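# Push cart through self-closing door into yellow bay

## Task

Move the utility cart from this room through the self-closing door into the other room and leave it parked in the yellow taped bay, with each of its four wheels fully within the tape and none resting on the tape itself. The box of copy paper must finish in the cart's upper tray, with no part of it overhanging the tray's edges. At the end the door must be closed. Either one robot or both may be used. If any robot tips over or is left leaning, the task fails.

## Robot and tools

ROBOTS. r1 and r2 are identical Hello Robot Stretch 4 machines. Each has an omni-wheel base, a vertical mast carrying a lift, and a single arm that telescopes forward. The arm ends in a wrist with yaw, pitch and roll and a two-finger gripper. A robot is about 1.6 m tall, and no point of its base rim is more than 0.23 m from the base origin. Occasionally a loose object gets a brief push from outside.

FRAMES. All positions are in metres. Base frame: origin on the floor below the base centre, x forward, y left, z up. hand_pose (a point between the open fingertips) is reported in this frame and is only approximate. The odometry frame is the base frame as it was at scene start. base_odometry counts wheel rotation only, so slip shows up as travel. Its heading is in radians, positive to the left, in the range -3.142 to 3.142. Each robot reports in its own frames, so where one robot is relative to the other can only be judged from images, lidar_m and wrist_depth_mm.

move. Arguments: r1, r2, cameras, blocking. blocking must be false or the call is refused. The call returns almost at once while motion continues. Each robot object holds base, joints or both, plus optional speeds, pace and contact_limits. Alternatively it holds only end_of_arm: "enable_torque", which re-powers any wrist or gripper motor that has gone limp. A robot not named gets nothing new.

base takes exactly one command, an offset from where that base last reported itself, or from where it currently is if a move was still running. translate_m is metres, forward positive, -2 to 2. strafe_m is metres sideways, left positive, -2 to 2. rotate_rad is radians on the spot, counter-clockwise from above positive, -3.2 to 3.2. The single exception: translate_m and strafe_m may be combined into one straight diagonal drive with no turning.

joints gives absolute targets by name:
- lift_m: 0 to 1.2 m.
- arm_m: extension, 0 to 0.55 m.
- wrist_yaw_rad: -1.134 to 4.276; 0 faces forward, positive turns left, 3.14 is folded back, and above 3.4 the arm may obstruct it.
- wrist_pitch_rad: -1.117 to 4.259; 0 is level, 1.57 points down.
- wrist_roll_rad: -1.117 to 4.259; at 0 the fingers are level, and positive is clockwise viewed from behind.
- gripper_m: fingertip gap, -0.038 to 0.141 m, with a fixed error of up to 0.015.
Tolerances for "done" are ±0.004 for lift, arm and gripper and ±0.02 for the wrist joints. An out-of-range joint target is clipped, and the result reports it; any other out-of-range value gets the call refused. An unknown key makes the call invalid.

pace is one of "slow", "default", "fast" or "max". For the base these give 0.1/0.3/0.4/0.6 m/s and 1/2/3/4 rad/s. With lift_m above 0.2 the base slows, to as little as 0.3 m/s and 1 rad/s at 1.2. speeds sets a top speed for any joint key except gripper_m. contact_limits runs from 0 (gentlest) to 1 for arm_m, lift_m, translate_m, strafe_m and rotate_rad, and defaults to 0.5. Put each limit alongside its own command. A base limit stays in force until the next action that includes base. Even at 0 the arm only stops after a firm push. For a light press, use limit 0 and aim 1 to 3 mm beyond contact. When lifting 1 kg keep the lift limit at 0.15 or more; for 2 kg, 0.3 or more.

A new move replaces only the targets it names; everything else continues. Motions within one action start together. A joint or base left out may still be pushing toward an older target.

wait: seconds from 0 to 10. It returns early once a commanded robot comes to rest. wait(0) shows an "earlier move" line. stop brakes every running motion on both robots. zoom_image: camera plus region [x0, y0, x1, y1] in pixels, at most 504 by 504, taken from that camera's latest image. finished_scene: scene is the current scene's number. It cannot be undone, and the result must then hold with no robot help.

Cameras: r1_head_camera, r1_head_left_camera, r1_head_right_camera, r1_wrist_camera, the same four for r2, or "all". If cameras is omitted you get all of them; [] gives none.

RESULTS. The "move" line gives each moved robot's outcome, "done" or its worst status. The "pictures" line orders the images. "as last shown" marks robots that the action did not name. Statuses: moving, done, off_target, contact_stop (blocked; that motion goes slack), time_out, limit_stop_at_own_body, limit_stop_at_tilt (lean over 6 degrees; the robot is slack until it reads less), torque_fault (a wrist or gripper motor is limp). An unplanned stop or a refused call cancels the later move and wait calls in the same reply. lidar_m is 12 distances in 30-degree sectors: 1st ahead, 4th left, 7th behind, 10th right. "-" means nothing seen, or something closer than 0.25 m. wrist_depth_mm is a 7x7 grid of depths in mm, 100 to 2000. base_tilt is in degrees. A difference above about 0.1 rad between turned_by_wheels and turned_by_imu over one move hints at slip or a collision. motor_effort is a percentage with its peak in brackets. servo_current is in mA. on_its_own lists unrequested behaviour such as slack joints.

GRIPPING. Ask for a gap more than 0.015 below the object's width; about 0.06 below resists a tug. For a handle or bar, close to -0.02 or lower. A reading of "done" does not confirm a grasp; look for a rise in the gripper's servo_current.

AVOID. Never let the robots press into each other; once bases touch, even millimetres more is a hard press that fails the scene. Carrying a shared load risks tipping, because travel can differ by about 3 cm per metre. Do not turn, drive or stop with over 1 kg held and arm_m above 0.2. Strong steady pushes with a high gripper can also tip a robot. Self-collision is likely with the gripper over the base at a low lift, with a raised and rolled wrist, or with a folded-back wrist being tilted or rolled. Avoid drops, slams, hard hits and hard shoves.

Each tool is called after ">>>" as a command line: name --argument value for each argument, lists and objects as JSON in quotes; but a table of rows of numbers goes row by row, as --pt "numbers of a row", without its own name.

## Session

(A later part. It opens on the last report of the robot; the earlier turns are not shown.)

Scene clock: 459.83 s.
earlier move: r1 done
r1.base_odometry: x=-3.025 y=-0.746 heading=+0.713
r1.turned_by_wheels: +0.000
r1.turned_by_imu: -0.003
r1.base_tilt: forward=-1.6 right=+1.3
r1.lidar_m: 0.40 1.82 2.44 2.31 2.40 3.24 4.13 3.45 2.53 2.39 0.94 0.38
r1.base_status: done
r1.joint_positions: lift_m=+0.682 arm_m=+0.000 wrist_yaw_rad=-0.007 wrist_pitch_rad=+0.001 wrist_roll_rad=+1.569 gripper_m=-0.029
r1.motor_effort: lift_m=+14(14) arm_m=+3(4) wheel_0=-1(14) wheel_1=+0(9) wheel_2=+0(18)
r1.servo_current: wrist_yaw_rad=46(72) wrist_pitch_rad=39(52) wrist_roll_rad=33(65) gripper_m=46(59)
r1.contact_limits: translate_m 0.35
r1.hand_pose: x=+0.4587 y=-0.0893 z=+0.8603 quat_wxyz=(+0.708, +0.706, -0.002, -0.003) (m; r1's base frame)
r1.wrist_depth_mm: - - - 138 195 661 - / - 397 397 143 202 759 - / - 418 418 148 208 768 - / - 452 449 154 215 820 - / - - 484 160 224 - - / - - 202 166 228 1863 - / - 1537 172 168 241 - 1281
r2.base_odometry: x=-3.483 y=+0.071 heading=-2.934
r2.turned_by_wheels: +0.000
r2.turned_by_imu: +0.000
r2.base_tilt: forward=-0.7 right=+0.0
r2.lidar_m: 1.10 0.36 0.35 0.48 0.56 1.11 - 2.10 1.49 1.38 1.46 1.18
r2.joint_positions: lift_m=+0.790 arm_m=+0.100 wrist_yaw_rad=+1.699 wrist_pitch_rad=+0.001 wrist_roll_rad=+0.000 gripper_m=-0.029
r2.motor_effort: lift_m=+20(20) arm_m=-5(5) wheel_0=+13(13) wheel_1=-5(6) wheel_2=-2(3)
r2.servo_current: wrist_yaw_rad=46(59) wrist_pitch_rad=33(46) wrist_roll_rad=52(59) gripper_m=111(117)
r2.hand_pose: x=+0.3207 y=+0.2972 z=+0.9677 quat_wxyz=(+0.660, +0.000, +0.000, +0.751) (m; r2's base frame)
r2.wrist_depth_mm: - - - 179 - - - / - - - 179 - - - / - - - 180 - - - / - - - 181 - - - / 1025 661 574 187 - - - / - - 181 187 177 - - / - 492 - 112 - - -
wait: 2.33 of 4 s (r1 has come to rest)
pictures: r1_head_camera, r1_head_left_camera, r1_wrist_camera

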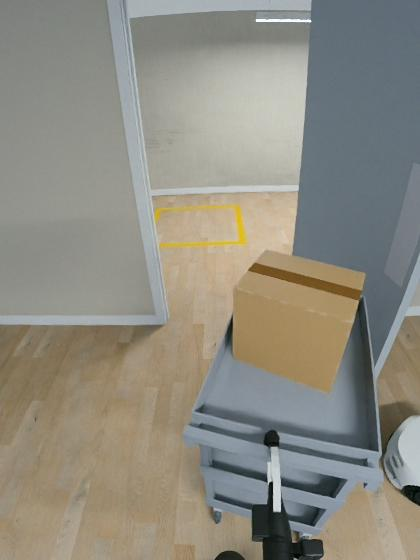

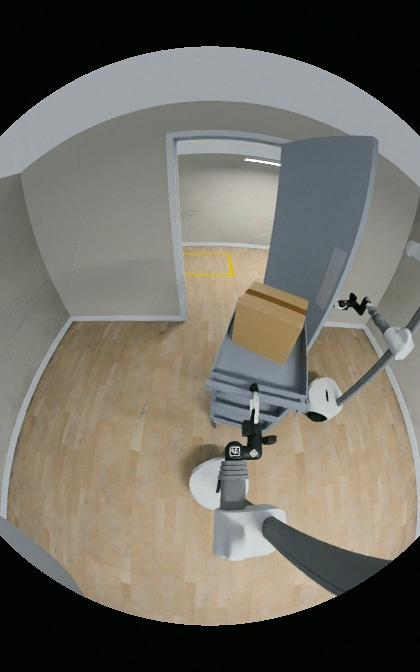

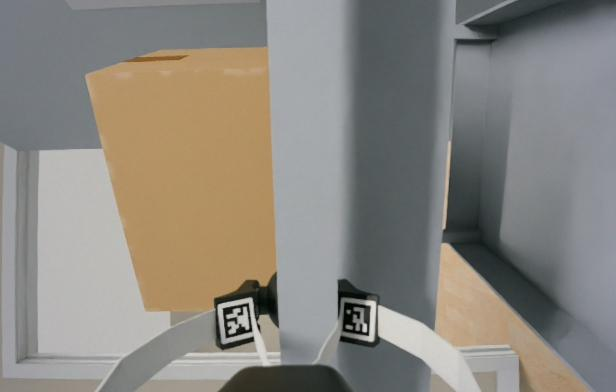

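>>> move --blocking false --r1 '{"base":{"translate_m":-0.25,"strafe_m":0.15}}' --cameras '[]'

>>> wait --seconds 3 --cameras '[]'

>>> move --blocking false --r1 '{"base":{"translate_m":-0.6,"strafe_m":0.19}}' --cameras '[]'

>>> wait --seconds 4 --cameras '["r1_head_camera","r1_wrist_camera","r1_head_left_camera"]'

Scene clock: 470.43 s.
move: r1 moving
r1.turned_by_wheels: -0.001
r1.turned_by_imu: -0.001
r1.base_status: translate_m moving; strafe_m moving
r1.motor_effort: lift_m=+14(14) arm_m=-4(4) wheel_0=-19(20) wheel_1=+1(2) wheel_2=+8(10)
r2.motor_effort: lift_m=+20(20) arm_m=-5(5) wheel_0=+12(13) wheel_1=-5(5) wheel_2=-3(3)
pictures: none

Scene clock: 472.23 s.
earlier move: r1 done
r1.turned_by_wheels: +0.001
r1.turned_by_imu: +0.002
r1.base_status: done
r1.motor_effort: lift_m=+14(14) arm_m=-4(4) wheel_0=+1(20) wheel_1=+3(5) wheel_2=+4(14)
r2.turned_by_wheels: +0.000
r2.turned_by_imu: +0.000
r2.motor_effort: lift_m=+20(20) arm_m=-5(5) wheel_0=+12(13) wheel_1=-5(5) wheel_2=-3(3)
wait: 1.80 of 3 s (r1 has come to rest)
pictures: none

Scene clock: 472.73 s.
move: r1 moving
r1.turned_by_wheels: +0.000
r1.turned_by_imu: +0.001
r1.base_status: translate_m moving; strafe_m moving
r1.motor_effort: lift_m=+14(14) arm_m=-4(4) wheel_0=-6(11) wheel_1=-3(7) wheel_2=+14(15)
r2.turned_by_wheels: +0.000
r2.turned_by_imu: +0.000
r2.motor_effort: lift_m=+20(20) arm_m=-5(5) wheel_0=+13(13) wheel_1=-5(5) wheel_2=-2(3)
pictures: none

Scene clock: 475.77 s.
earlier move: r1 done
r1.base_odometry: x=-3.890 y=-1.045 heading=+0.714
r1.turned_by_wheels: +0.000
r1.turned_by_imu: +0.003
r1.base_tilt: forward=-1.6 right=+1.2
r1.lidar_m: 0.40 0.46 2.05 1.95 2.05 2.81 3.19 3.31 2.87 2.75 1.82 0.37
r1.base_status: done
r1.joint_positions: lift_m=+0.682 arm_m=+0.000 wrist_yaw_rad=+0.007 wrist_pitch_rad=+0.001 wrist_roll_rad=+1.569 gripper_m=-0.029
r1.motor_effort: lift_m=+14(14) arm_m=-3(4) wheel_0=+2(11) wheel_1=-2(8) wheel_2=+4(17)
r1.servo_current: wrist_yaw_rad=59(78) wrist_pitch_rad=39(52) wrist_roll_rad=46(72) gripper_m=59(65)
r1.hand_pose: x=+0.4599 y=-0.0854 z=+0.8603 quat_wxyz=(+0.708, +0.706, +0.003, +0.002) (m; r1's base frame)
r1.wrist_depth_mm: - - - 135 191 195 - / - 397 394 141 199 759 - / - 418 418 147 208 750 - / - 459 452 153 216 - - / - 508 488 159 225 - - / - - 517 167 231 1863 - / - - 179 172 246 1464 473
r2.base_odometry: x=-3.483 y=+0.071 heading=-2.934
r2.turned_by_wheels: +0.000
r2.turned_by_imu: +0.000
r2.base_tilt: forward=-0.7 right=+0.1
r2.lidar_m: 1.10 0.37 0.36 3.26 0.96 1.30 - 2.08 1.49 1.40 1.47 1.17
r2.joint_positions: lift_m=+0.790 arm_m=+0.100 wrist_yaw_rad=+1.699 wrist_pitch_rad=+0.001 wrist_roll_rad=+0.000 gripper_m=-0.029
r2.motor_effort: lift_m=+20(20) arm_m=-4(5) wheel_0=+12(13) wheel_1=-5(6) wheel_2=-3(3)
r2.servo_current: wrist_yaw_rad=52(59) wrist_pitch_rad=33(46) wrist_roll_rad=46(59) gripper_m=111(117)
r2.hand_pose: x=+0.3207 y=+0.2972 z=+0.9677 quat_wxyz=(+0.660, +0.000, +0.000, +0.751) (m; r2's base frame)
r2.wrist_depth_mm: - - - 179 - - - / - - - 179 - - - / - - - 179 - - - / 1160 - - 181 - - - / 1160 - - 187 - - - / 1576 - 183 187 178 - - / - 136 - 112 - - -
wait: 3.03 of 4 s (r1 has come to rest)
pictures: r1_head_camera, r1_head_left_camera, r1_wrist_camera

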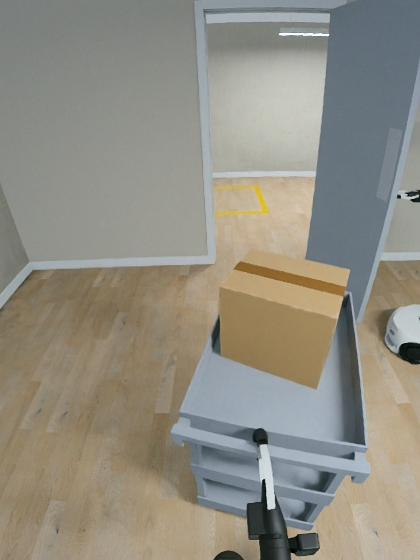

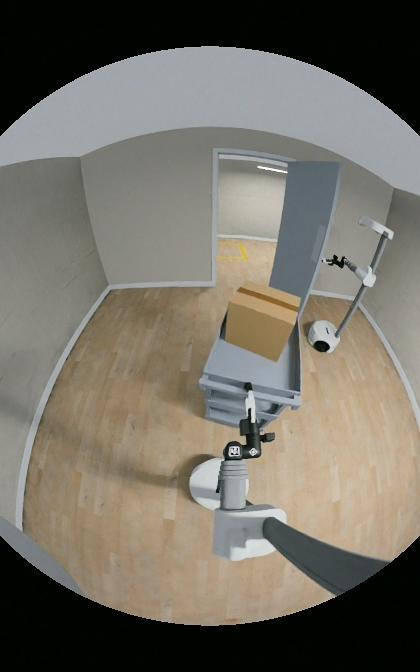

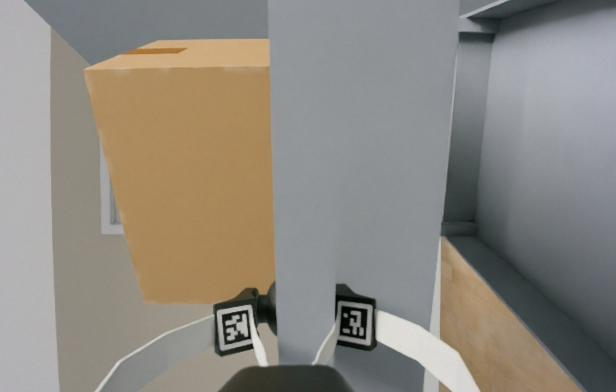

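>>> move --blocking false --r1 '{"base":{"translate_m":0.5,"strafe_m":-0.13}}' --cameras '[]'

>>> wait --seconds 4 --cameras '["r1_head_camera","r1_wrist_camera","r1_head_left_camera"]'

Scene clock: 481.27 s.
move: r1 moving
r1.turned_by_wheels: +0.001
r1.turned_by_imu: +0.001
r1.base_status: translate_m moving; strafe_m moving
r1.motor_effort: lift_m=+14(14) arm_m=+4(4) wheel_0=+9(15) wheel_1=+5(6) wheel_2=-11(13)
r2.motor_effort: lift_m=+20(20) arm_m=-5(5) wheel_0=+13(13) wheel_1=-5(6) wheel_2=-2(3)
pictures: none

Scene clock: 483.93 s.
earlier move: r1 done
r1.base_odometry: x=-3.427 y=-0.815 heading=+0.714
r1.turned_by_wheels: +0.000
r1.turned_by_imu: +0.000
r1.base_tilt: forward=-1.6 right=+1.2
r1.lidar_m: 0.42 2.23 2.20 2.09 2.19 2.98 3.75 3.76 2.74 2.62 1.31 0.36
r1.base_status: done
r1.joint_positions: lift_m=+0.682 arm_m=+0.000 wrist_yaw_rad=+0.003 wrist_pitch_rad=+0.001 wrist_roll_rad=+1.569 gripper_m=-0.029
r1.motor_effort: lift_m=+14(14) arm_m=+4(4) wheel_0=+2(15) wheel_1=+2(7) wheel_2=+0(13)
r1.servo_current: wrist_yaw_rad=46(72) wrist_pitch_rad=39(52) wrist_roll_rad=52(72) gripper_m=52(59)
r1.hand_pose: x=+0.4595 y=-0.0867 z=+0.8603 quat_wxyz=(+0.708, +0.706, +0.001, +0.001) (m; r1's base frame)
r1.wrist_depth_mm: - 359 357 111 170 167 - / 1756 377 377 118 177 175 - / 1983 415 415 125 186 - - / 1921 473 462 136 202 - - / 1863 - 521 148 216 1756 - / - - 179 158 226 1756 - / - 143 - 163 254 1537 1281
r2.base_odometry: x=-3.483 y=+0.071 heading=-2.934
r2.turned_by_wheels: +0.000
r2.turned_by_imu: +0.000
r2.base_tilt: forward=-0.6 right=+0.0
r2.lidar_m: 1.12 0.39 0.36 0.59 0.64 1.37 - 2.07 1.49 1.41 1.46 1.17
r2.joint_positions: lift_m=+0.790 arm_m=+0.100 wrist_yaw_rad=+1.699 wrist_pitch_rad=+0.001 wrist_roll_rad=+0.000 gripper_m=-0.029
r2.motor_effort: lift_m=+20(20) arm_m=-5(5) wheel_0=+13(13) wheel_1=-5(6) wheel_2=-3(3)
r2.servo_current: wrist_yaw_rad=59(59) wrist_pitch_rad=39(52) wrist_roll_rad=59(65) gripper_m=117(117)
r2.hand_pose: x=+0.3207 y=+0.2972 z=+0.9677 quat_wxyz=(+0.660, +0.000, +0.000, +0.751) (m; r2's base frame)
r2.wrist_depth_mm: - - - 178 - - - / - - - 178 - - - / - - - 180 - - - / - 842 - 180 - - - / 842 854 - 187 - - - / - 741 180 187 178 - - / - 136 - 112 - - -
wait: 2.67 of 4 s (r1 has come to rest)
pictures: r1_head_camera, r1_head_left_camera, r1_wrist_camera

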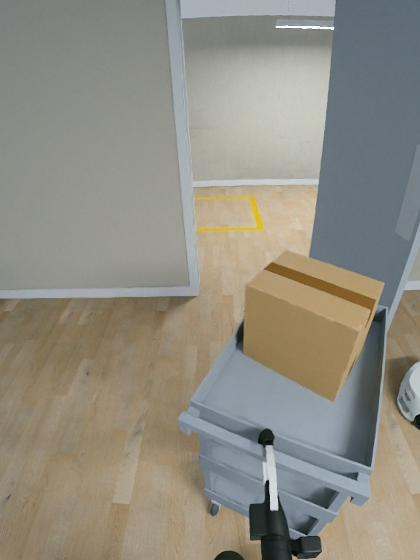

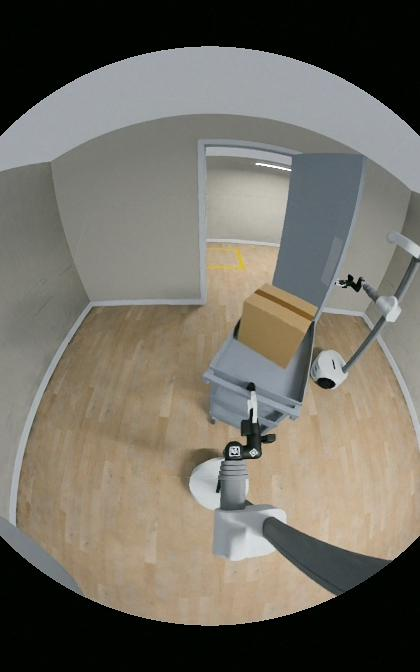

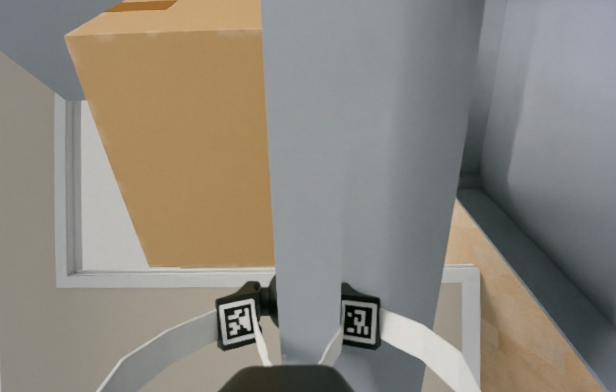

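>>> move --blocking false --r1 '{"base":{"translate_m":-0.1,"strafe_m":-0.26}}' --cameras '[]'

>>> wait --seconds 4 --cameras '["r1_head_camera","r1_wrist_camera","r2_head_left_camera"]'

Scene clock: 490.63 s.
move: r1 moving
r1.turned_by_wheels: +0.001
r1.turned_by_imu: +0.001
r1.base_status: translate_m moving; strafe_m moving
r1.motor_effort: lift_m=+14(14) arm_m=+2(4) wheel_0=+13(13) wheel_1=-7(10) wheel_2=+9(9)
r2.motor_effort: lift_m=+20(20) arm_m=-5(5) wheel_0=+13(13) wheel_1=-5(5) wheel_2=-3(3)
pictures: none

Scene clock: 492.50 s.
earlier move: r1 done
r1.base_odometry: x=-3.332 y=-1.077 heading=+0.714
r1.turned_by_wheels: -0.001
r1.turned_by_imu: -0.002
r1.base_tilt: forward=-1.5 right=+1.3
r1.lidar_m: 0.38 0.44 2.48 2.32 2.47 3.34 3.66 3.37 2.45 2.35 1.26 0.43
r1.base_status: done
r1.joint_positions: lift_m=+0.682 arm_m=+0.000 wrist_yaw_rad=+0.003 wrist_pitch_rad=+0.001 wrist_roll_rad=+1.569 gripper_m=-0.029
r1.motor_effort: lift_m=+14(14) arm_m=-4(4) wheel_0=+0(15) wheel_1=-1(11) wheel_2=+5(12)
r1.servo_current: wrist_yaw_rad=39(78) wrist_pitch_rad=33(52) wrist_roll_rad=52(72) gripper_m=59(59)
r1.hand_pose: x=+0.4596 y=-0.0865 z=+0.8603 quat_wxyz=(+0.708, +0.706, +0.001, +0.001) (m; r1's base frame)
r1.wrist_depth_mm: - - 1160 160 219 - - / - - - 162 221 - - / 1983 427 427 164 224 831 - / - 442 439 166 227 842 - / - 466 459 169 230 - - / - 492 473 171 183 - - / - 500 179 173 236 - -
r2.base_odometry: x=-3.483 y=+0.071 heading=-2.934
r2.turned_by_wheels: +0.000
r2.turned_by_imu: +0.000
r2.base_tilt: forward=-0.6 right=+0.0
r2.lidar_m: 1.10 0.36 0.37 0.54 0.57 0.84 - 2.10 1.50 1.41 1.48 1.18
r2.joint_positions: lift_m=+0.790 arm_m=+0.100 wrist_yaw_rad=+1.699 wrist_pitch_rad=+0.001 wrist_roll_rad=+0.000 gripper_m=-0.029
r2.motor_effort: lift_m=+20(20) arm_m=-5(5) wheel_0=+13(13) wheel_1=-5(6) wheel_2=-2(3)
r2.servo_current: wrist_yaw_rad=39(59) wrist_pitch_rad=39(52) wrist_roll_rad=33(59) gripper_m=111(117)
r2.hand_pose: x=+0.3207 y=+0.2972 z=+0.9677 quat_wxyz=(+0.660, +0.000, +0.000, +0.751) (m; r2's base frame)
r2.wrist_depth_mm: - - - 178 - - - / - - - 179 - - - / - - - 180 - - - / 715 831 - 181 - - - / 707 854 - 187 - - - / - 654 180 187 178 - - / 1160 136 - 112 - - -
wait: 1.87 of 4 s (r1 has come to rest)
pictures: r1_head_camera, r1_wrist_camera, r2_head_left_camera

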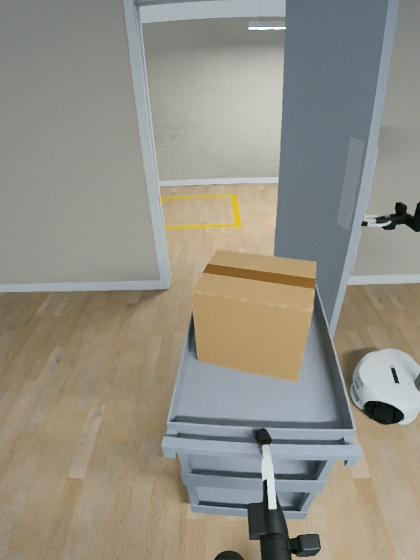

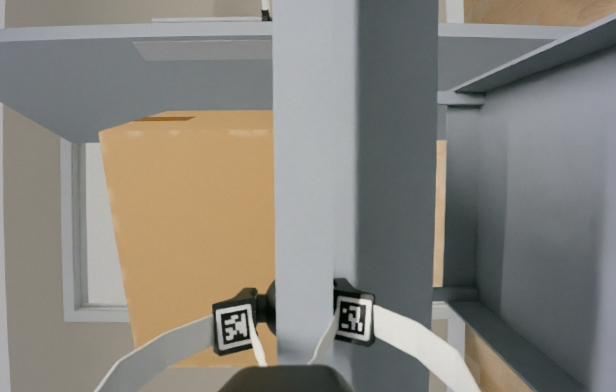

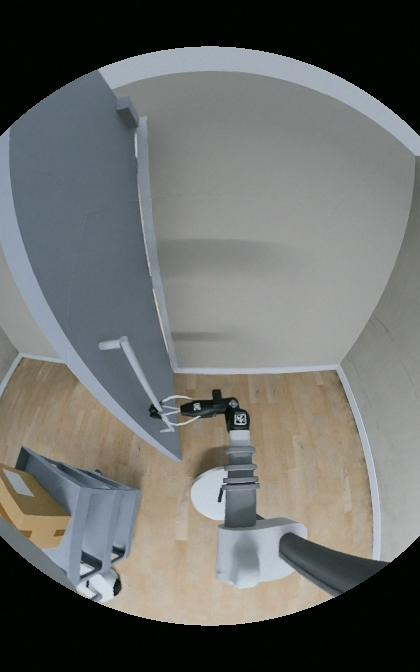

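>>> move --blocking false --r1 '{"base":{"translate_m":0.0,"strafe_m":-0.11}}' --cameras '[]'

>>> wait --seconds 3 --cameras '[]'

>>> move --blocking false --r1 '{"base":{"translate_m":0.3,"strafe_m":0.06},"contact_limits":{"translate_m":0.35}}' --cameras '[]'

>>> wait --seconds 4 --cameras '["r1_head_camera","r1_wrist_camera","r2_head_left_camera"]'

Scene clock: 504.93 s.
move: r1 moving
r1.turned_by_wheels: +0.001
r1.turned_by_imu: +0.001
r1.base_status: translate_m moving; strafe_m moving
r1.motor_effort: lift_m=+14(14) arm_m=-3(4) wheel_0=+16(18) wheel_1=-7(10) wheel_2=+2(4)
r2.motor_effort: lift_m=+20(20) arm_m=-5(5) wheel_0=+12(13) wheel_1=-5(5) wheel_2=-2(3)
pictures: none

Scene clock: 505.97 s.
earlier move: r1 done
r1.turned_by_wheels: -0.001
r1.turned_by_imu: -0.001
r1.base_status: done
r1.motor_effort: lift_m=+14(14) arm_m=+4(4) wheel_0=+1(18) wheel_1=+0(10) wheel_2=-2(4)
r2.turned_by_wheels: +0.000
r2.turned_by_imu: +0.000
r2.motor_effort: lift_m=+20(20) arm_m=-5(5) wheel_0=+12(13) wheel_1=-5(6) wheel_2=-2(3)
wait: 1.03 of 3 s (r1 has come to rest)
pictures: none

Scene clock: 506.47 s.
move: r1 moving
r1.turned_by_wheels: +0.000
r1.turned_by_imu: -0.001
r1.base_status: translate_m moving; strafe_m moving
r1.motor_effort: lift_m=+14(14) arm_m=+4(4) wheel_0=+5(9) wheel_1=+7(10) wheel_2=-18(18)
r1.contact_limits: translate_m 0.35
r2.turned_by_wheels: +0.000
r2.turned_by_imu: +0.000
r2.motor_effort: lift_m=+20(20) arm_m=-5(5) wheel_0=+13(13) wheel_1=-6(6) wheel_2=-2(3)
pictures: none

Scene clock: 508.43 s.
earlier move: r1 done
r1.base_odometry: x=-3.073 y=-0.919 heading=+0.714
r1.turned_by_wheels: +0.000
r1.turned_by_imu: -0.001
r1.base_tilt: forward=-1.6 right=+1.3
r1.lidar_m: 0.36 0.44 2.51 2.39 2.51 3.41 3.99 3.30 2.42 2.30 0.95 0.44
r1.base_status: done
r1.joint_positions: lift_m=+0.682 arm_m=+0.000 wrist_yaw_rad=-0.006 wrist_pitch_rad=+0.001 wrist_roll_rad=+1.569 gripper_m=-0.029
r1.motor_effort: lift_m=+14(14) arm_m=+4(4) wheel_0=+1(9) wheel_1=+2(10) wheel_2=-3(21)
r1.servo_current: wrist_yaw_rad=59(85) wrist_pitch_rad=46(46) wrist_roll_rad=46(65) gripper_m=52(59)
r1.contact_limits: translate_m 0.35
r1.hand_pose: x=+0.4587 y=-0.0892 z=+0.8603 quat_wxyz=(+0.708, +0.706, -0.002, -0.003) (m; r1's base frame)
r1.wrist_depth_mm: - - 878 163 223 - - / - 917 - 164 224 - - / - 424 427 165 225 831 - / 1708 436 439 166 227 842 - / - 455 452 167 228 842 - / 1808 480 202 168 229 - - / 1708 153 492 169 231 - -
r2.base_odometry: x=-3.483 y=+0.071 heading=-2.934
r2.turned_by_wheels: +0.000
r2.turned_by_imu: +0.000
r2.base_tilt: forward=-0.7 right=+0.0
r2.lidar_m: 1.11 0.38 0.34 0.48 0.54 0.95 - 2.11 1.50 1.39 1.45 1.17
r2.joint_positions: lift_m=+0.790 arm_m=+0.100 wrist_yaw_rad=+1.699 wrist_pitch_rad=+0.001 wrist_roll_rad=+0.000 gripper_m=-0.029
r2.motor_effort: lift_m=+20(20) arm_m=-5(5) wheel_0=+13(13) wheel_1=-5(6) wheel_2=-2(3)
r2.servo_current: wrist_yaw_rad=52(59) wrist_pitch_rad=39(46) wrist_roll_rad=39(59) gripper_m=111(117)
r2.hand_pose: x=+0.3207 y=+0.2972 z=+0.9677 quat_wxyz=(+0.660, +0.000, +0.000, +0.751) (m; r2's base frame)
r2.wrist_depth_mm: - - - 178 - - - / - - - 179 - - - / - - - 180 - - - / - 580 - 181 - - - / - 585 603 187 - - - / - 597 181 187 178 - - / - 144 - 112 - - -
wait: 1.97 of 4 s (r1 has come to rest)
pictures: r1_head_camera, r1_wrist_camera, r2_head_left_camera

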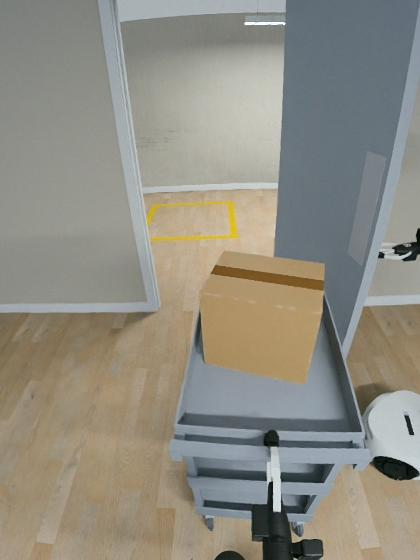

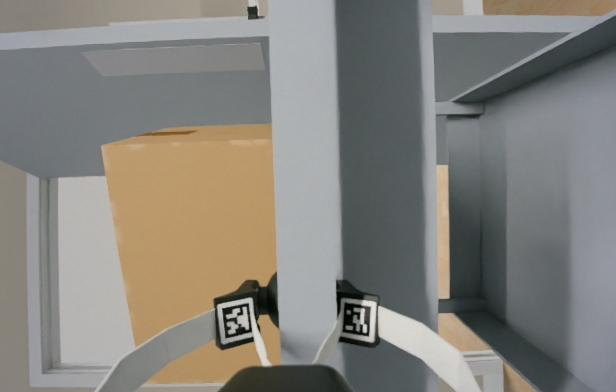

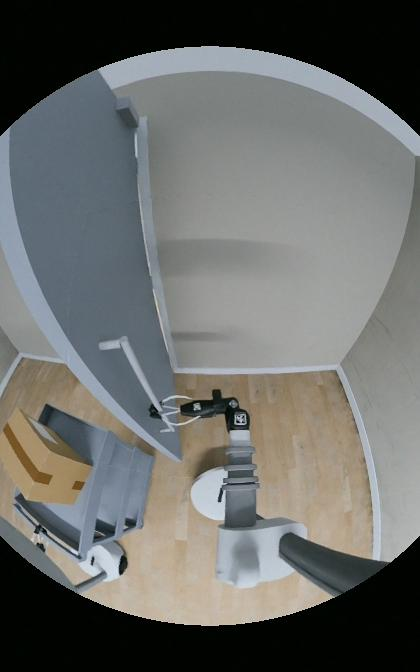

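>>> move --blocking false --r1 '{"base":{"translate_m":-0.25,"strafe_m":0.2}}' --cameras '[]'

>>> wait --seconds 3 --cameras '[]'

>>> move --blocking false --r1 '{"base":{"translate_m":-0.65,"strafe_m":0.17}}' --cameras '[]'

>>> wait --seconds 4 --cameras '[]'

>>> move --blocking false --r1 '{"base":{"translate_m":0.0,"strafe_m":-0.13}}' --cameras '[]'

>>> wait --seconds 4 --cameras '["r1_head_camera","r1_wrist_camera","r2_head_left_camera"]'

Scene clock: 516.83 s.
move: r1 moving
r1.turned_by_wheels: +0.000
r1.turned_by_imu: -0.001
r1.base_status: translate_m moving; strafe_m moving
r1.motor_effort: lift_m=+14(14) arm_m=-4(4) wheel_0=-13(17) wheel_1=+2(5) wheel_2=+10(11)
r2.motor_effort: lift_m=+20(20) arm_m=-5(5) wheel_0=+12(13) wheel_1=-5(5) wheel_2=-2(3)
pictures: none

Scene clock: 518.80 s.
earlier move: r1 done
r1.turned_by_wheels: +0.000
r1.turned_by_imu: +0.001
r1.base_status: done
r1.motor_effort: lift_m=+14(14) arm_m=-4(4) wheel_0=-1(18) wheel_1=+1(5) wheel_2=+3(16)
r2.turned_by_wheels: +0.000
r2.turned_by_imu: +0.000
r2.motor_effort: lift_m=+20(20) arm_m=-4(5) wheel_0=+12(13) wheel_1=-5(5) wheel_2=-2(3)
wait: 1.97 of 3 s (r1 has come to rest)
pictures: none

Scene clock: 519.30 s.
move: r1 moving
r1.turned_by_wheels: +0.000
r1.turned_by_imu: +0.000
r1.base_status: translate_m moving; strafe_m moving
r1.motor_effort: lift_m=+14(14) arm_m=-4(4) wheel_0=-7(11) wheel_1=-5(9) wheel_2=+16(17)
r2.turned_by_wheels: +0.000
r2.turned_by_imu: +0.000
r2.motor_effort: lift_m=+20(20) arm_m=-5(5) wheel_0=+12(13) wheel_1=-5(5) wheel_2=-2(3)
pictures: none

Scene clock: 522.57 s.
earlier move: r1 done
r1.turned_by_wheels: +0.000
r1.turned_by_imu: +0.003
r1.base_status: done
r1.motor_effort: lift_m=+14(14) arm_m=-3(4) wheel_0=+3(11) wheel_1=+0(9) wheel_2=+3(17)
r2.turned_by_wheels: +0.000
r2.turned_by_imu: +0.000
r2.motor_effort: lift_m=+20(20) arm_m=-5(5) wheel_0=+12(13) wheel_1=-5(6) wheel_2=-3(3)
wait: 3.27 of 4 s (r1 has come to rest)
pictures: none

Scene clock: 523.07 s.
move: r1 moving
r1.turned_by_wheels: +0.001
r1.turned_by_imu: +0.001
r1.base_status: translate_m moving; strafe_m moving
r1.motor_effort: lift_m=+14(14) arm_m=-3(4) wheel_0=+18(19) wheel_1=-6(8) wheel_2=+2(4)
r2.turned_by_wheels: +0.000
r2.turned_by_imu: +0.000
r2.motor_effort: lift_m=+20(20) arm_m=-5(5) wheel_0=+12(13) wheel_1=-5(5) wheel_2=-2(3)
pictures: none

Scene clock: 524.20 s.
earlier move: r1 done
r1.base_odometry: x=-3.910 y=-1.327 heading=+0.715
r1.turned_by_wheels: -0.001
r1.turned_by_imu: -0.001
r1.base_tilt: forward=-1.6 right=+1.3
r1.lidar_m: 0.40 0.43 2.24 2.16 2.24 3.04 2.98 3.11 2.65 2.56 2.63 0.40
r1.base_status: done
r1.joint_positions: lift_m=+0.682 arm_m=+0.000 wrist_yaw_rad=+0.003 wrist_pitch_rad=+0.001 wrist_roll_rad=+1.569 gripper_m=-0.029
r1.motor_effort: lift_m=+14(14) arm_m=+4(4) wheel_0=+5(19) wheel_1=+0(8) wheel_2=+0(4)
r1.servo_current: wrist_yaw_rad=46(78) wrist_pitch_rad=33(52) wrist_roll_rad=46(65) gripper_m=52(65)
r1.hand_pose: x=+0.4595 y=-0.0867 z=+0.8603 quat_wxyz=(+0.708, +0.706, +0.001, +0.001) (m; r1's base frame)
r1.wrist_depth_mm: - - - 142 197 1499 1205 / - - 544 145 203 723 - / - 413 415 149 209 768 - / - 439 433 155 215 778 - / - 480 462 159 222 842 - / - - 484 163 226 - - / - - - 167 236 - -
r2.base_odometry: x=-3.483 y=+0.071 heading=-2.934
r2.turned_by_wheels: +0.000
r2.turned_by_imu: +0.000
r2.base_tilt: forward=-0.7 right=+0.0
r2.lidar_m: 1.10 0.39 0.36 3.29 0.92 1.00 - 2.10 1.50 1.41 1.48 1.18
r2.joint_positions: lift_m=+0.790 arm_m=+0.100 wrist_yaw_rad=+1.699 wrist_pitch_rad=+0.001 wrist_roll_rad=+0.000 gripper_m=-0.029
r2.motor_effort: lift_m=+20(20) arm_m=-5(5) wheel_0=+12(13) wheel_1=-5(5) wheel_2=-2(3)
r2.servo_current: wrist_yaw_rad=59(59) wrist_pitch_rad=39(46) wrist_roll_rad=46(59) gripper_m=111(117)
r2.hand_pose: x=+0.3207 y=+0.2972 z=+0.9677 quat_wxyz=(+0.660, +0.000, +0.000, +0.751) (m; r2's base frame)
r2.wrist_depth_mm: - - - 178 - - - / - - - 179 - - - / - - - 180 - - - / - - - 180 - - - / - - - 187 - - - / - - 182 187 178 - - / - 1983 - 112 - - -
wait: 1.13 of 4 s (r1 has come to rest)
pictures: r1_head_camera, r1_wrist_camera, r2_head_left_camera

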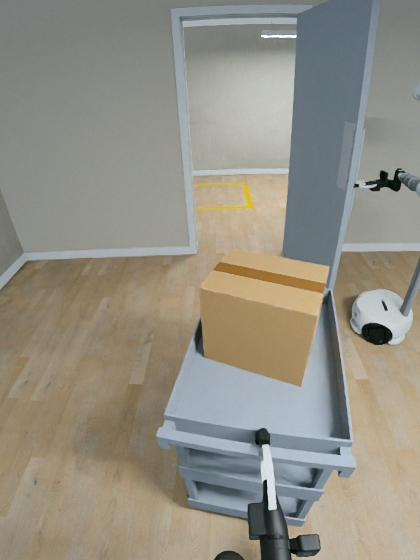

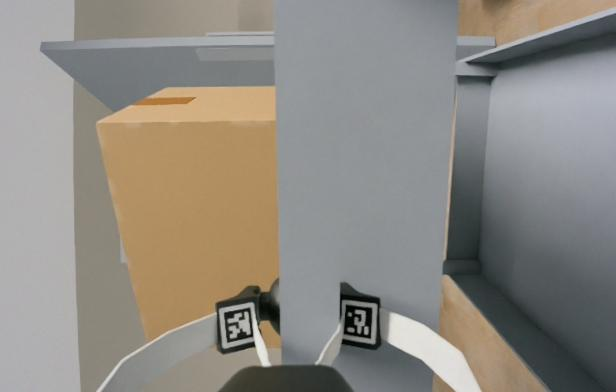

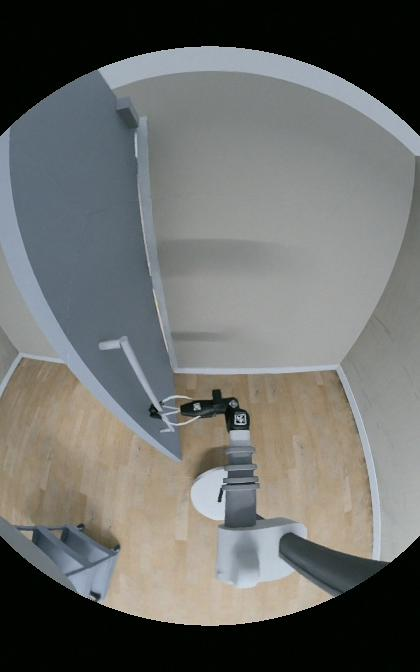

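>>> move --blocking false --r1 '{"base":{"strafe_m":-0.06},"pace":"slow"}' --cameras '[]'

>>> wait --seconds 1.5 --cameras '["r1_head_camera","r2_head_left_camera"]'

Scene clock: 545.60 s.
move: r1 moving
r1.turned_by_wheels: +0.000
r1.turned_by_imu: +0.000
r1.base_status: strafe_m moving
r1.motor_effort: lift_m=+14(14) arm_m=+4(4) wheel_0=+13(13) wheel_1=-7(7) wheel_2=+0(1)
pictures: none

Scene clock: 546.83 s.
earlier move: r1 done
r1.base_odometry: x=-3.870 y=-1.372 heading=+0.716
r1.turned_by_wheels: +0.000
r1.turned_by_imu: +0.000
r1.base_tilt: forward=-1.6 right=+1.3
r1.lidar_m: 0.37 0.42 2.32 2.22 2.34 3.07 2.99 3.07 2.61 2.48 2.59 0.39
r1.base_status: done
r1.joint_positions: lift_m=+0.682 arm_m=+0.000 wrist_yaw_rad=+0.003 wrist_pitch_rad=+0.001 wrist_roll_rad=+1.569 gripper_m=-0.029
r1.motor_effort: lift_m=+14(14) arm_m=+4(4) wheel_0=+6(13) wheel_1=-2(7) wheel_2=+0(1)
r1.servo_current: wrist_yaw_rad=52(72) wrist_pitch_rad=39(46) wrist_roll_rad=59(65) gripper_m=52(59)
r1.hand_pose: x=+0.4595 y=-0.0867 z=+0.8603 quat_wxyz=(+0.708, +0.706, +0.001, +0.001) (m; r1's base frame)
r1.wrist_depth_mm: - - - 154 211 1618 1281 / - - - 156 215 768 - / - 512 430 158 218 - - / - 436 433 161 221 831 - / - 459 455 164 224 842 - / - 488 473 166 227 - - / - - 500 167 232 - -
r2.base_odometry: x=-3.483 y=+0.071 heading=-2.934
r2.turned_by_wheels: +0.000
r2.turned_by_imu: +0.000
r2.base_tilt: forward=-0.7 right=+0.0
r2.lidar_m: 1.09 0.38 0.35 3.28 0.93 0.99 - 2.11 1.49 1.40 1.45 1.19
r2.joint_positions: lift_m=+0.790 arm_m=+0.100 wrist_yaw_rad=+1.699 wrist_pitch_rad=+0.001 wrist_roll_rad=+0.000 gripper_m=-0.029
r2.motor_effort: lift_m=+20(20) arm_m=-5(5) wheel_0=+13(13) wheel_1=-5(6) wheel_2=-3(3)
r2.servo_current: wrist_yaw_rad=46(59) wrist_pitch_rad=39(52) wrist_roll_rad=46(52) gripper_m=111(117)
r2.hand_pose: x=+0.3207 y=+0.2972 z=+0.9677 quat_wxyz=(+0.660, +0.000, +0.000, +0.751) (m; r2's base frame)
r2.wrist_depth_mm: - - - 178 - - - / - - - 179 - - - / - - - 180 - - - / - - - 180 - - - / - - - 186 - - - / - - 183 186 178 - - / - 1983 - 112 - - -
wait: 1.23 of 1.5 s (r1 has come to rest)
pictures: r1_head_camera, r2_head_left_camera

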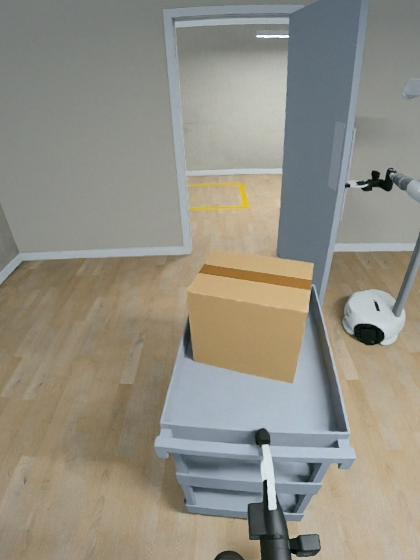

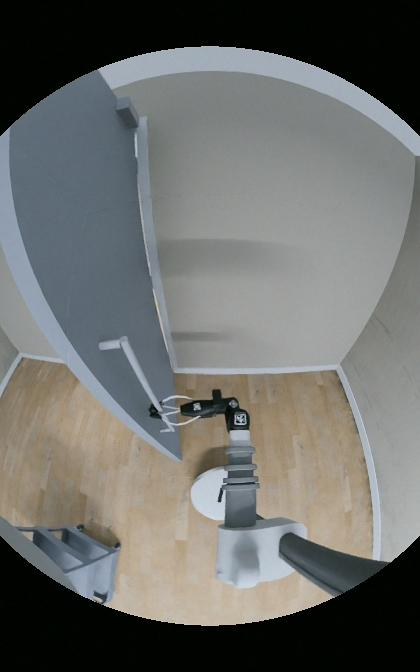

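>>> move --blocking false --r1 '{"base":{"strafe_m":-0.085},"pace":"slow"}' --cameras '[]'

>>> wait --seconds 2 --cameras '[]'

>>> move --blocking false --r1 '{"base":{"translate_m":0.3},"contact_limits":{"translate_m":0.35}}' --cameras '[]'

>>> wait --seconds 3 --cameras '["r1_head_camera","r2_head_left_camera"]'

Scene clock: 554.60 s.
move: r1 moving
r1.turned_by_wheels: +0.000
r1.turned_by_imu: +0.000
r1.base_status: strafe_m moving
r1.motor_effort: lift_m=+14(14) arm_m=+4(4) wheel_0=+8(13) wheel_1=-5(6) wheel_2=+0(2)
r2.motor_effort: lift_m=+20(20) arm_m=-5(5) wheel_0=+12(13) wheel_1=-5(5) wheel_2=-2(3)
pictures: none

Scene clock: 556.10 s.
earlier move: r1 done
r1.turned_by_wheels: +0.000
r1.turned_by_imu: +0.000
r1.base_status: done
r1.motor_effort: lift_m=+14(14) arm_m=+4(4) wheel_0=+5(13) wheel_1=-1(6) wheel_2=+0(2)
r2.turned_by_wheels: +0.000
r2.turned_by_imu: +0.000
r2.motor_effort: lift_m=+20(20) arm_m=-4(5) wheel_0=+12(13) wheel_1=-5(5) wheel_2=-3(3)
wait: 1.50 of 2 s (r1 has come to rest)
pictures: none

Scene clock: 556.60 s.
move: r1 moving
r1.turned_by_wheels: +0.000
r1.turned_by_imu: -0.001
r1.base_status: translate_m moving
r1.motor_effort: lift_m=+14(14) arm_m=+4(4) wheel_0=+6(11) wheel_1=+8(8) wheel_2=-16(16)
r1.contact_limits: translate_m 0.35
r2.turned_by_wheels: +0.000
r2.turned_by_imu: +0.000
r2.motor_effort: lift_m=+20(20) arm_m=-5(5) wheel_0=+12(13) wheel_1=-5(5) wheel_2=-3(3)
pictures: none

Scene clock: 558.57 s.
earlier move: r1 done
r1.base_odometry: x=-3.588 y=-1.239 heading=+0.716
r1.turned_by_wheels: +0.000
r1.turned_by_imu: -0.002
r1.base_tilt: forward=-1.6 right=+1.3
r1.lidar_m: 0.36 0.36 2.41 2.29 2.42 3.28 3.30 3.42 2.52 2.40 2.51 0.43
r1.base_status: done
r1.joint_positions: lift_m=+0.682 arm_m=+0.000 wrist_yaw_rad=-0.009 wrist_pitch_rad=+0.001 wrist_roll_rad=+1.569 gripper_m=-0.029
r1.motor_effort: lift_m=+14(14) arm_m=+0(4) wheel_0=+0(11) wheel_1=+1(8) wheel_2=-4(21)
r1.servo_current: wrist_yaw_rad=59(85) wrist_pitch_rad=39(52) wrist_roll_rad=33(72) gripper_m=52(65)
r1.contact_limits: translate_m 0.35
r1.hand_pose: x=+0.4585 y=-0.0899 z=+0.8603 quat_wxyz=(+0.708, +0.706, -0.003, -0.003) (m; r1's base frame)
r1.wrist_depth_mm: - - - 185 249 265 277 / - - - 181 244 1708 1281 / - - - 178 240 741 - / - 469 436 175 236 842 - / - 442 445 172 231 - - / - 445 212 169 226 - - / - 152 455 166 224 - -
r2.base_odometry: x=-3.483 y=+0.071 heading=-2.934
r2.turned_by_wheels: +0.000
r2.turned_by_imu: +0.000
r2.base_tilt: forward=-0.7 right=+0.0
r2.lidar_m: 1.10 0.35 0.36 3.26 0.74 0.94 - 2.07 1.47 1.38 1.44 1.18
r2.joint_positions: lift_m=+0.790 arm_m=+0.100 wrist_yaw_rad=+1.699 wrist_pitch_rad=+0.001 wrist_roll_rad=+0.000 gripper_m=-0.029
r2.motor_effort: lift_m=+20(20) arm_m=-5(5) wheel_0=+12(13) wheel_1=-5(5) wheel_2=-3(3)
r2.servo_current: wrist_yaw_rad=65(65) wrist_pitch_rad=46(46) wrist_roll_rad=52(59) gripper_m=111(117)
r2.hand_pose: x=+0.3207 y=+0.2972 z=+0.9677 quat_wxyz=(+0.660, +0.000, +0.000, +0.751) (m; r2's base frame)
r2.wrist_depth_mm: - - - 178 - - - / - - - 179 - - - / - - - 180 - - - / 1008 - - 180 - - - / 960 - - 187 - - - / - - 182 187 178 - - / - 137 - 112 - - -
wait: 1.97 of 3 s (r1 has come to rest)
pictures: r1_head_camera, r2_head_left_camera

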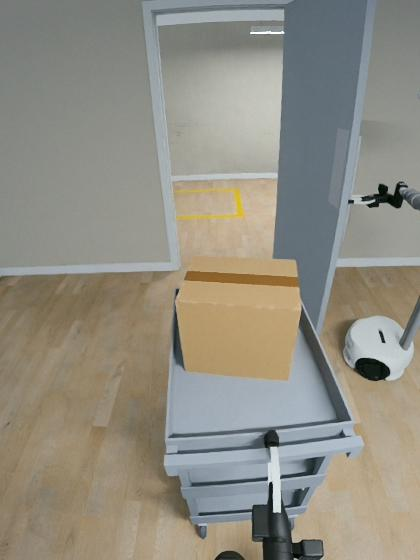

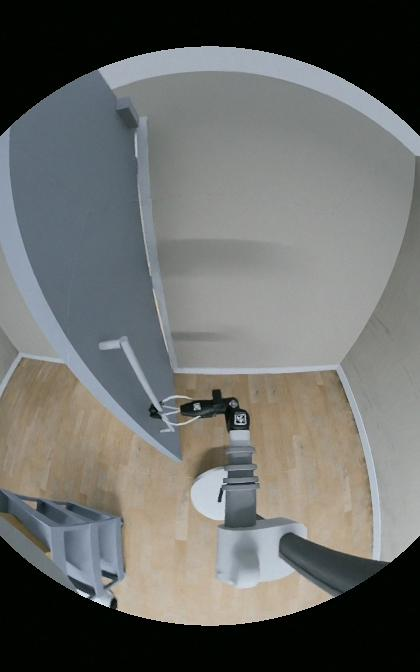

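>>> move --blocking false --r1 '{"base":{"strafe_m":0.04},"pace":"slow"}' --cameras '[]'

>>> wait --seconds 2 --cameras '[]'

>>> move --blocking false --r1 '{"base":{"translate_m":0.3},"contact_limits":{"translate_m":0.35}}' --cameras '[]'

>>> wait --seconds 3 --cameras '["r1_head_camera","r2_head_left_camera"]'

Scene clock: 565.10 s.
move: r1 moving
r1.turned_by_wheels: -0.001
r1.turned_by_imu: -0.001
r1.base_status: strafe_m moving
r1.motor_effort: lift_m=+14(14) arm_m=+4(4) wheel_0=-12(14) wheel_1=+8(8) wheel_2=-4(4)
r2.motor_effort: lift_m=+20(20) arm_m=-5(5) wheel_0=+13(13) wheel_1=-5(5) wheel_2=-3(3)
pictures: none

Scene clock: 566.07 s.
earlier move: r1 done
r1.turned_by_wheels: +0.000
r1.turned_by_imu: +0.000
r1.base_status: done
r1.motor_effort: lift_m=+14(14) arm_m=+4(4) wheel_0=-8(15) wheel_1=+3(8) wheel_2=-4(7)
r2.turned_by_wheels: +0.000
r2.turned_by_imu: +0.000
r2.motor_effort: lift_m=+20(20) arm_m=-4(5) wheel_0=+12(13) wheel_1=-5(5) wheel_2=-2(3)
wait: 0.97 of 2 s (r1 has come to rest)
pictures: none

Scene clock: 566.57 s.
move: r1 moving
r1.turned_by_wheels: +0.000
r1.turned_by_imu: +0.000
r1.base_status: translate_m moving
r1.motor_effort: lift_m=+14(14) arm_m=+4(4) wheel_0=+7(9) wheel_1=+6(7) wheel_2=-13(17)
r1.contact_limits: translate_m 0.35
r2.turned_by_wheels: +0.000
r2.turned_by_imu: +0.000
r2.motor_effort: lift_m=+20(20) arm_m=-5(5) wheel_0=+12(13) wheel_1=-5(5) wheel_2=-2(3)
pictures: none

Scene clock: 568.53 s.
earlier move: r1 done
r1.base_odometry: x=-3.388 y=-1.013 heading=+0.715
r1.turned_by_wheels: +0.000
r1.turned_by_imu: +0.000
r1.base_tilt: forward=-1.5 right=+1.3
r1.lidar_m: 0.36 0.34 2.37 2.26 2.36 3.23 3.63 3.54 2.55 2.45 1.27 0.44
r1.base_status: done
r1.joint_positions: lift_m=+0.682 arm_m=+0.000 wrist_yaw_rad=-0.001 wrist_pitch_rad=+0.001 wrist_roll_rad=+1.569 gripper_m=-0.029
r1.motor_effort: lift_m=+14(14) arm_m=-3(4) wheel_0=+3(11) wheel_1=+1(8) wheel_2=+0(17)
r1.servo_current: wrist_yaw_rad=52(78) wrist_pitch_rad=33(52) wrist_roll_rad=59(65) gripper_m=59(59)
r1.contact_limits: translate_m 0.35
r1.hand_pose: x=+0.4592 y=-0.0876 z=+0.8603 quat_wxyz=(+0.708, +0.706, +0.000, -0.001) (m; r1's base frame)
r1.wrist_depth_mm: - - 1182 200 267 276 276 / - - - 195 258 - 1255 / - - - 186 249 1708 554 / - - - 181 242 831 - / - 442 442 175 235 831 - / - 442 439 170 226 - - / - 442 442 165 219 - -
r2.base_odometry: x=-3.483 y=+0.071 heading=-2.934
r2.turned_by_wheels: +0.000
r2.turned_by_imu: +0.000
r2.base_tilt: forward=-0.6 right=+0.0
r2.lidar_m: 1.11 0.38 0.35 0.78 0.80 1.19 - 2.10 1.48 1.40 1.46 1.17
r2.joint_positions: lift_m=+0.790 arm_m=+0.100 wrist_yaw_rad=+1.699 wrist_pitch_rad=+0.001 wrist_roll_rad=+0.000 gripper_m=-0.029
r2.motor_effort: lift_m=+20(20) arm_m=-5(5) wheel_0=+13(13) wheel_1=-5(5) wheel_2=-2(3)
r2.servo_current: wrist_yaw_rad=52(59) wrist_pitch_rad=39(46) wrist_roll_rad=52(65) gripper_m=111(124)
r2.hand_pose: x=+0.3207 y=+0.2972 z=+0.9677 quat_wxyz=(+0.660, +0.000, +0.000, +0.751) (m; r2's base frame)
r2.wrist_depth_mm: - - - 178 - - - / - - - 179 - - - / - - - 180 - - - / - 931 - 181 - - - / 931 917 - 188 - - - / - - 182 187 178 - - / 1229 129 - 112 - - -
wait: 1.97 of 3 s (r1 has come to rest)
pictures: r1_head_camera, r2_head_left_camera

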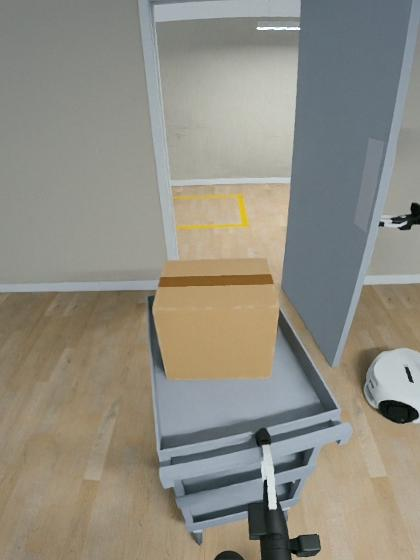

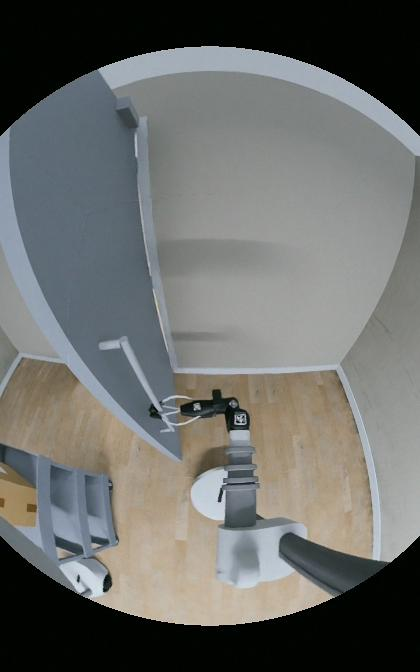

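>>> move --blocking false --r1 '{"base":{"strafe_m":0.18},"pace":"slow"}' --cameras '[]'

>>> wait --seconds 3 --cameras '[]'

>>> move --blocking false --r1 '{"base":{"translate_m":0.2},"contact_limits":{"translate_m":0.35}}' --cameras '[]'

>>> wait --seconds 3 --cameras '["r1_head_camera","r2_head_left_camera"]'

Scene clock: 574.60 s.
move: r1 moving
r1.turned_by_wheels: +0.000
r1.turned_by_imu: -0.001
r1.base_status: strafe_m moving
r1.motor_effort: lift_m=+14(14) arm_m=-3(4) wheel_0=-9(10) wheel_1=+4(7) wheel_2=-1(1)
r2.motor_effort: lift_m=+20(20) arm_m=-5(5) wheel_0=+12(13) wheel_1=-5(5) wheel_2=-3(3)
pictures: none

Scene clock: 577.03 s.
earlier move: r1 done
r1.turned_by_wheels: +0.000
r1.turned_by_imu: +0.000
r1.base_status: done
r1.motor_effort: lift_m=+14(14) arm_m=-4(4) wheel_0=-7(16) wheel_1=+0(7) wheel_2=-1(6)
r2.turned_by_wheels: +0.000
r2.turned_by_imu: +0.000
r2.motor_effort: lift_m=+20(20) arm_m=-5(5) wheel_0=+13(13) wheel_1=-5(5) wheel_2=-3(3)
wait: 2.43 of 3 s (r1 has come to rest)
pictures: none

Scene clock: 577.53 s.
move: r1 moving
r1.turned_by_wheels: -0.001
r1.turned_by_imu: +0.000
r1.base_status: translate_m moving
r1.motor_effort: lift_m=+14(14) arm_m=+4(4) wheel_0=+10(10) wheel_1=+5(10) wheel_2=-19(20)
r1.contact_limits: translate_m 0.35
r2.turned_by_wheels: +0.000
r2.turned_by_imu: +0.000
r2.motor_effort: lift_m=+20(20) arm_m=-5(5) wheel_0=+12(13) wheel_1=-5(5) wheel_2=-2(3)
pictures: none

Scene clock: 579.10 s.
earlier move: r1 done
r1.base_odometry: x=-3.355 y=-0.746 heading=+0.716
r1.turned_by_wheels: +0.002
r1.turned_by_imu: +0.002
r1.base_tilt: forward=-1.6 right=+1.2
r1.lidar_m: 0.38 0.39 2.19 2.10 2.17 2.97 3.88 3.74 2.71 2.62 1.26 0.45
r1.base_status: done
r1.joint_positions: lift_m=+0.682 arm_m=+0.000 wrist_yaw_rad=+0.005 wrist_pitch_rad=+0.001 wrist_roll_rad=+1.569 gripper_m=-0.029
r1.motor_effort: lift_m=+14(14) arm_m=-1(4) wheel_0=+6(12) wheel_1=+4(10) wheel_2=+4(20)
r1.servo_current: wrist_yaw_rad=46(72) wrist_pitch_rad=39(52) wrist_roll_rad=46(72) gripper_m=59(59)
r1.contact_limits: translate_m 0.35
r1.hand_pose: x=+0.4597 y=-0.0861 z=+0.8603 quat_wxyz=(+0.708, +0.706, +0.002, +0.001) (m; r1's base frame)
r1.wrist_depth_mm: - - - 185 248 272 1160 / 1808 - - 181 243 1708 1255 / 1808 - - 179 240 831 - / 1808 439 436 175 236 842 - / 1863 442 442 172 232 831 - / - 449 449 170 229 - - / - 144 182 168 225 - -
r2.base_odometry: x=-3.483 y=+0.071 heading=-2.934
r2.turned_by_wheels: +0.000
r2.turned_by_imu: +0.000
r2.base_tilt: forward=-0.7 right=+0.1
r2.lidar_m: 1.10 0.40 0.36 0.91 0.88 1.37 - 2.11 1.49 1.41 1.47 1.17
r2.joint_positions: lift_m=+0.790 arm_m=+0.100 wrist_yaw_rad=+1.699 wrist_pitch_rad=+0.001 wrist_roll_rad=+0.000 gripper_m=-0.029
r2.motor_effort: lift_m=+20(20) arm_m=-5(5) wheel_0=+12(13) wheel_1=-5(5) wheel_2=-3(3)
r2.servo_current: wrist_yaw_rad=33(59) wrist_pitch_rad=39(46) wrist_roll_rad=46(59) gripper_m=117(124)
r2.hand_pose: x=+0.3207 y=+0.2972 z=+0.9677 quat_wxyz=(+0.660, +0.000, +0.000, +0.751) (m; r2's base frame)
r2.wrist_depth_mm: - - - 178 - - - / - - - 179 - - - / - - - 179 - - - / - - - 180 - - - / - 1397 - 187 - - - / - - 184 187 178 - - / - 136 - 112 - - -
wait: 1.57 of 3 s (r1 has come to rest)
pictures: r1_head_camera, r2_head_left_camera

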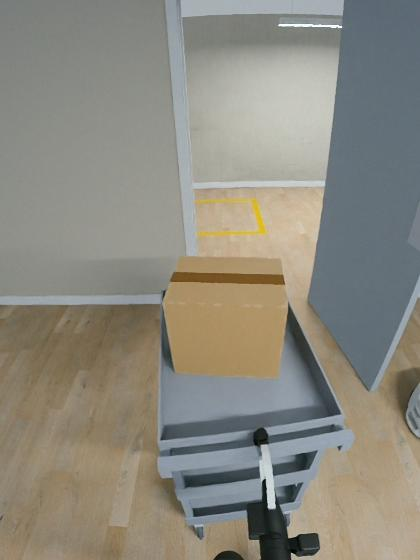

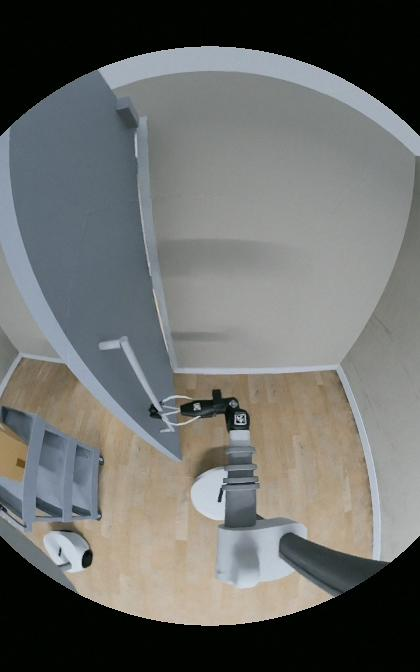

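>>> move --blocking false --r1 '{"base":{"strafe_m":-0.2},"pace":"slow"}' --cameras '[]'

>>> wait --seconds 3.5 --cameras '[]'

>>> move --blocking false --r1 '{"base":{"translate_m":-0.5},"contact_limits":{"translate_m":0.35}}' --cameras '[]'

>>> wait --seconds 4 --cameras '["r1_head_camera","r2_head_left_camera"]'

Scene clock: 590.67 s.
move: r1 moving
r1.turned_by_wheels: +0.001
r1.turned_by_imu: +0.001
r1.base_status: strafe_m moving
r1.motor_effort: lift_m=+14(14) arm_m=+4(4) wheel_0=+12(13) wheel_1=-5(7) wheel_2=+2(3)
r2.motor_effort: lift_m=+20(20) arm_m=-5(5) wheel_0=+12(13) wheel_1=-5(5) wheel_2=-2(3)
pictures: none

Scene clock: 593.30 s.
earlier move: r1 done
r1.turned_by_wheels: +0.000
r1.turned_by_imu: +0.000
r1.base_status: done
r1.motor_effort: lift_m=+14(14) arm_m=-3(4) wheel_0=+5(15) wheel_1=-3(7) wheel_2=+7(8)
r2.turned_by_wheels: +0.000
r2.turned_by_imu: +0.000
r2.motor_effort: lift_m=+20(20) arm_m=-5(5) wheel_0=+12(13) wheel_1=-5(5) wheel_2=-2(3)
wait: 2.63 of 3.5 s (r1 has come to rest)
pictures: none

Scene clock: 593.80 s.
move: r1 moving
r1.turned_by_wheels: +0.000
r1.turned_by_imu: +0.000
r1.base_status: translate_m moving
r1.motor_effort: lift_m=+14(14) arm_m=-4(4) wheel_0=-4(6) wheel_1=-6(8) wheel_2=+16(19)
r1.contact_limits: translate_m 0.35
r2.turned_by_wheels: +0.000
r2.turned_by_imu: +0.000
r2.motor_effort: lift_m=+20(20) arm_m=-5(5) wheel_0=+13(13) wheel_1=-5(5) wheel_2=-3(3)
pictures: none

Scene clock: 596.43 s.
earlier move: r1 done
r1.base_odometry: x=-3.601 y=-1.224 heading=+0.715
r1.turned_by_wheels: -0.001
r1.turned_by_imu: -0.003
r1.base_tilt: forward=-1.6 right=+1.3
r1.lidar_m: 0.32 0.36 2.42 2.29 2.39 3.27 3.30 3.40 2.54 2.42 2.53 0.45
r1.base_status: done
r1.joint_positions: lift_m=+0.682 arm_m=+0.000 wrist_yaw_rad=-0.004 wrist_pitch_rad=+0.001 wrist_roll_rad=+1.569 gripper_m=-0.029
r1.motor_effort: lift_m=+14(14) arm_m=+4(4) wheel_0=-8(12) wheel_1=-3(9) wheel_2=-4(19)
r1.servo_current: wrist_yaw_rad=46(72) wrist_pitch_rad=39(52) wrist_roll_rad=46(65) gripper_m=52(59)
r1.contact_limits: translate_m 0.35
r1.hand_pose: x=+0.4589 y=-0.0886 z=+0.8603 quat_wxyz=(+0.708, +0.706, -0.001, -0.002) (m; r1's base frame)
r1.wrist_depth_mm: - - - 213 281 - - / - - - 202 268 1618 1229 / - - - 193 257 1808 535 / - - - 186 247 820 - / - 442 442 179 237 831 - / - 439 200 172 227 - - / - 154 436 166 219 - -
r2.base_odometry: x=-3.483 y=+0.071 heading=-2.934
r2.turned_by_wheels: +0.000
r2.turned_by_imu: +0.000
r2.base_tilt: forward=-0.7 right=+0.1
r2.lidar_m: 1.09 0.37 0.36 3.27 0.84 0.99 - 2.10 1.47 1.41 1.48 1.15
r2.joint_positions: lift_m=+0.790 arm_m=+0.100 wrist_yaw_rad=+1.699 wrist_pitch_rad=+0.001 wrist_roll_rad=+0.000 gripper_m=-0.029
r2.motor_effort: lift_m=+20(20) arm_m=-5(5) wheel_0=+12(13) wheel_1=-5(5) wheel_2=-3(3)
r2.servo_current: wrist_yaw_rad=52(65) wrist_pitch_rad=39(46) wrist_roll_rad=39(59) gripper_m=111(117)
r2.hand_pose: x=+0.3207 y=+0.2972 z=+0.9677 quat_wxyz=(+0.660, +0.000, +0.000, +0.751) (m; r2's base frame)
r2.wrist_depth_mm: - - - 178 - - - / - - - 179 - - - / - - - 180 - - - / 1008 - - 180 - - - / 1025 - - 187 - - - / - - 183 187 178 - - / - 137 - 112 - - -
wait: 2.63 of 4 s (r1 has come to rest)
pictures: r1_head_camera, r2_head_left_camera

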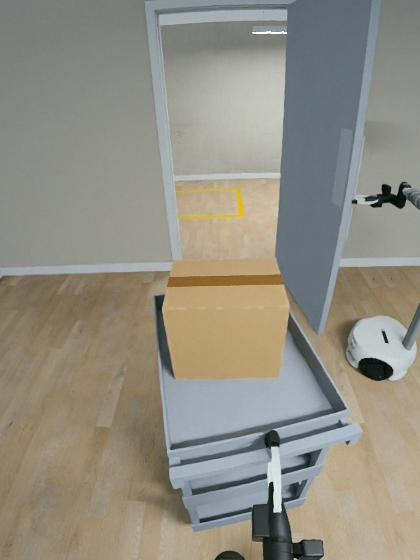

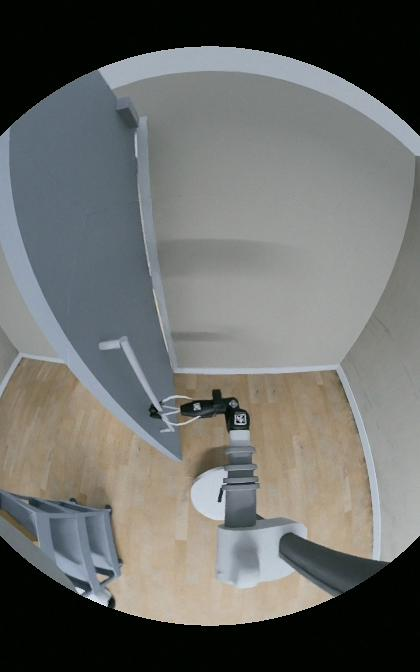

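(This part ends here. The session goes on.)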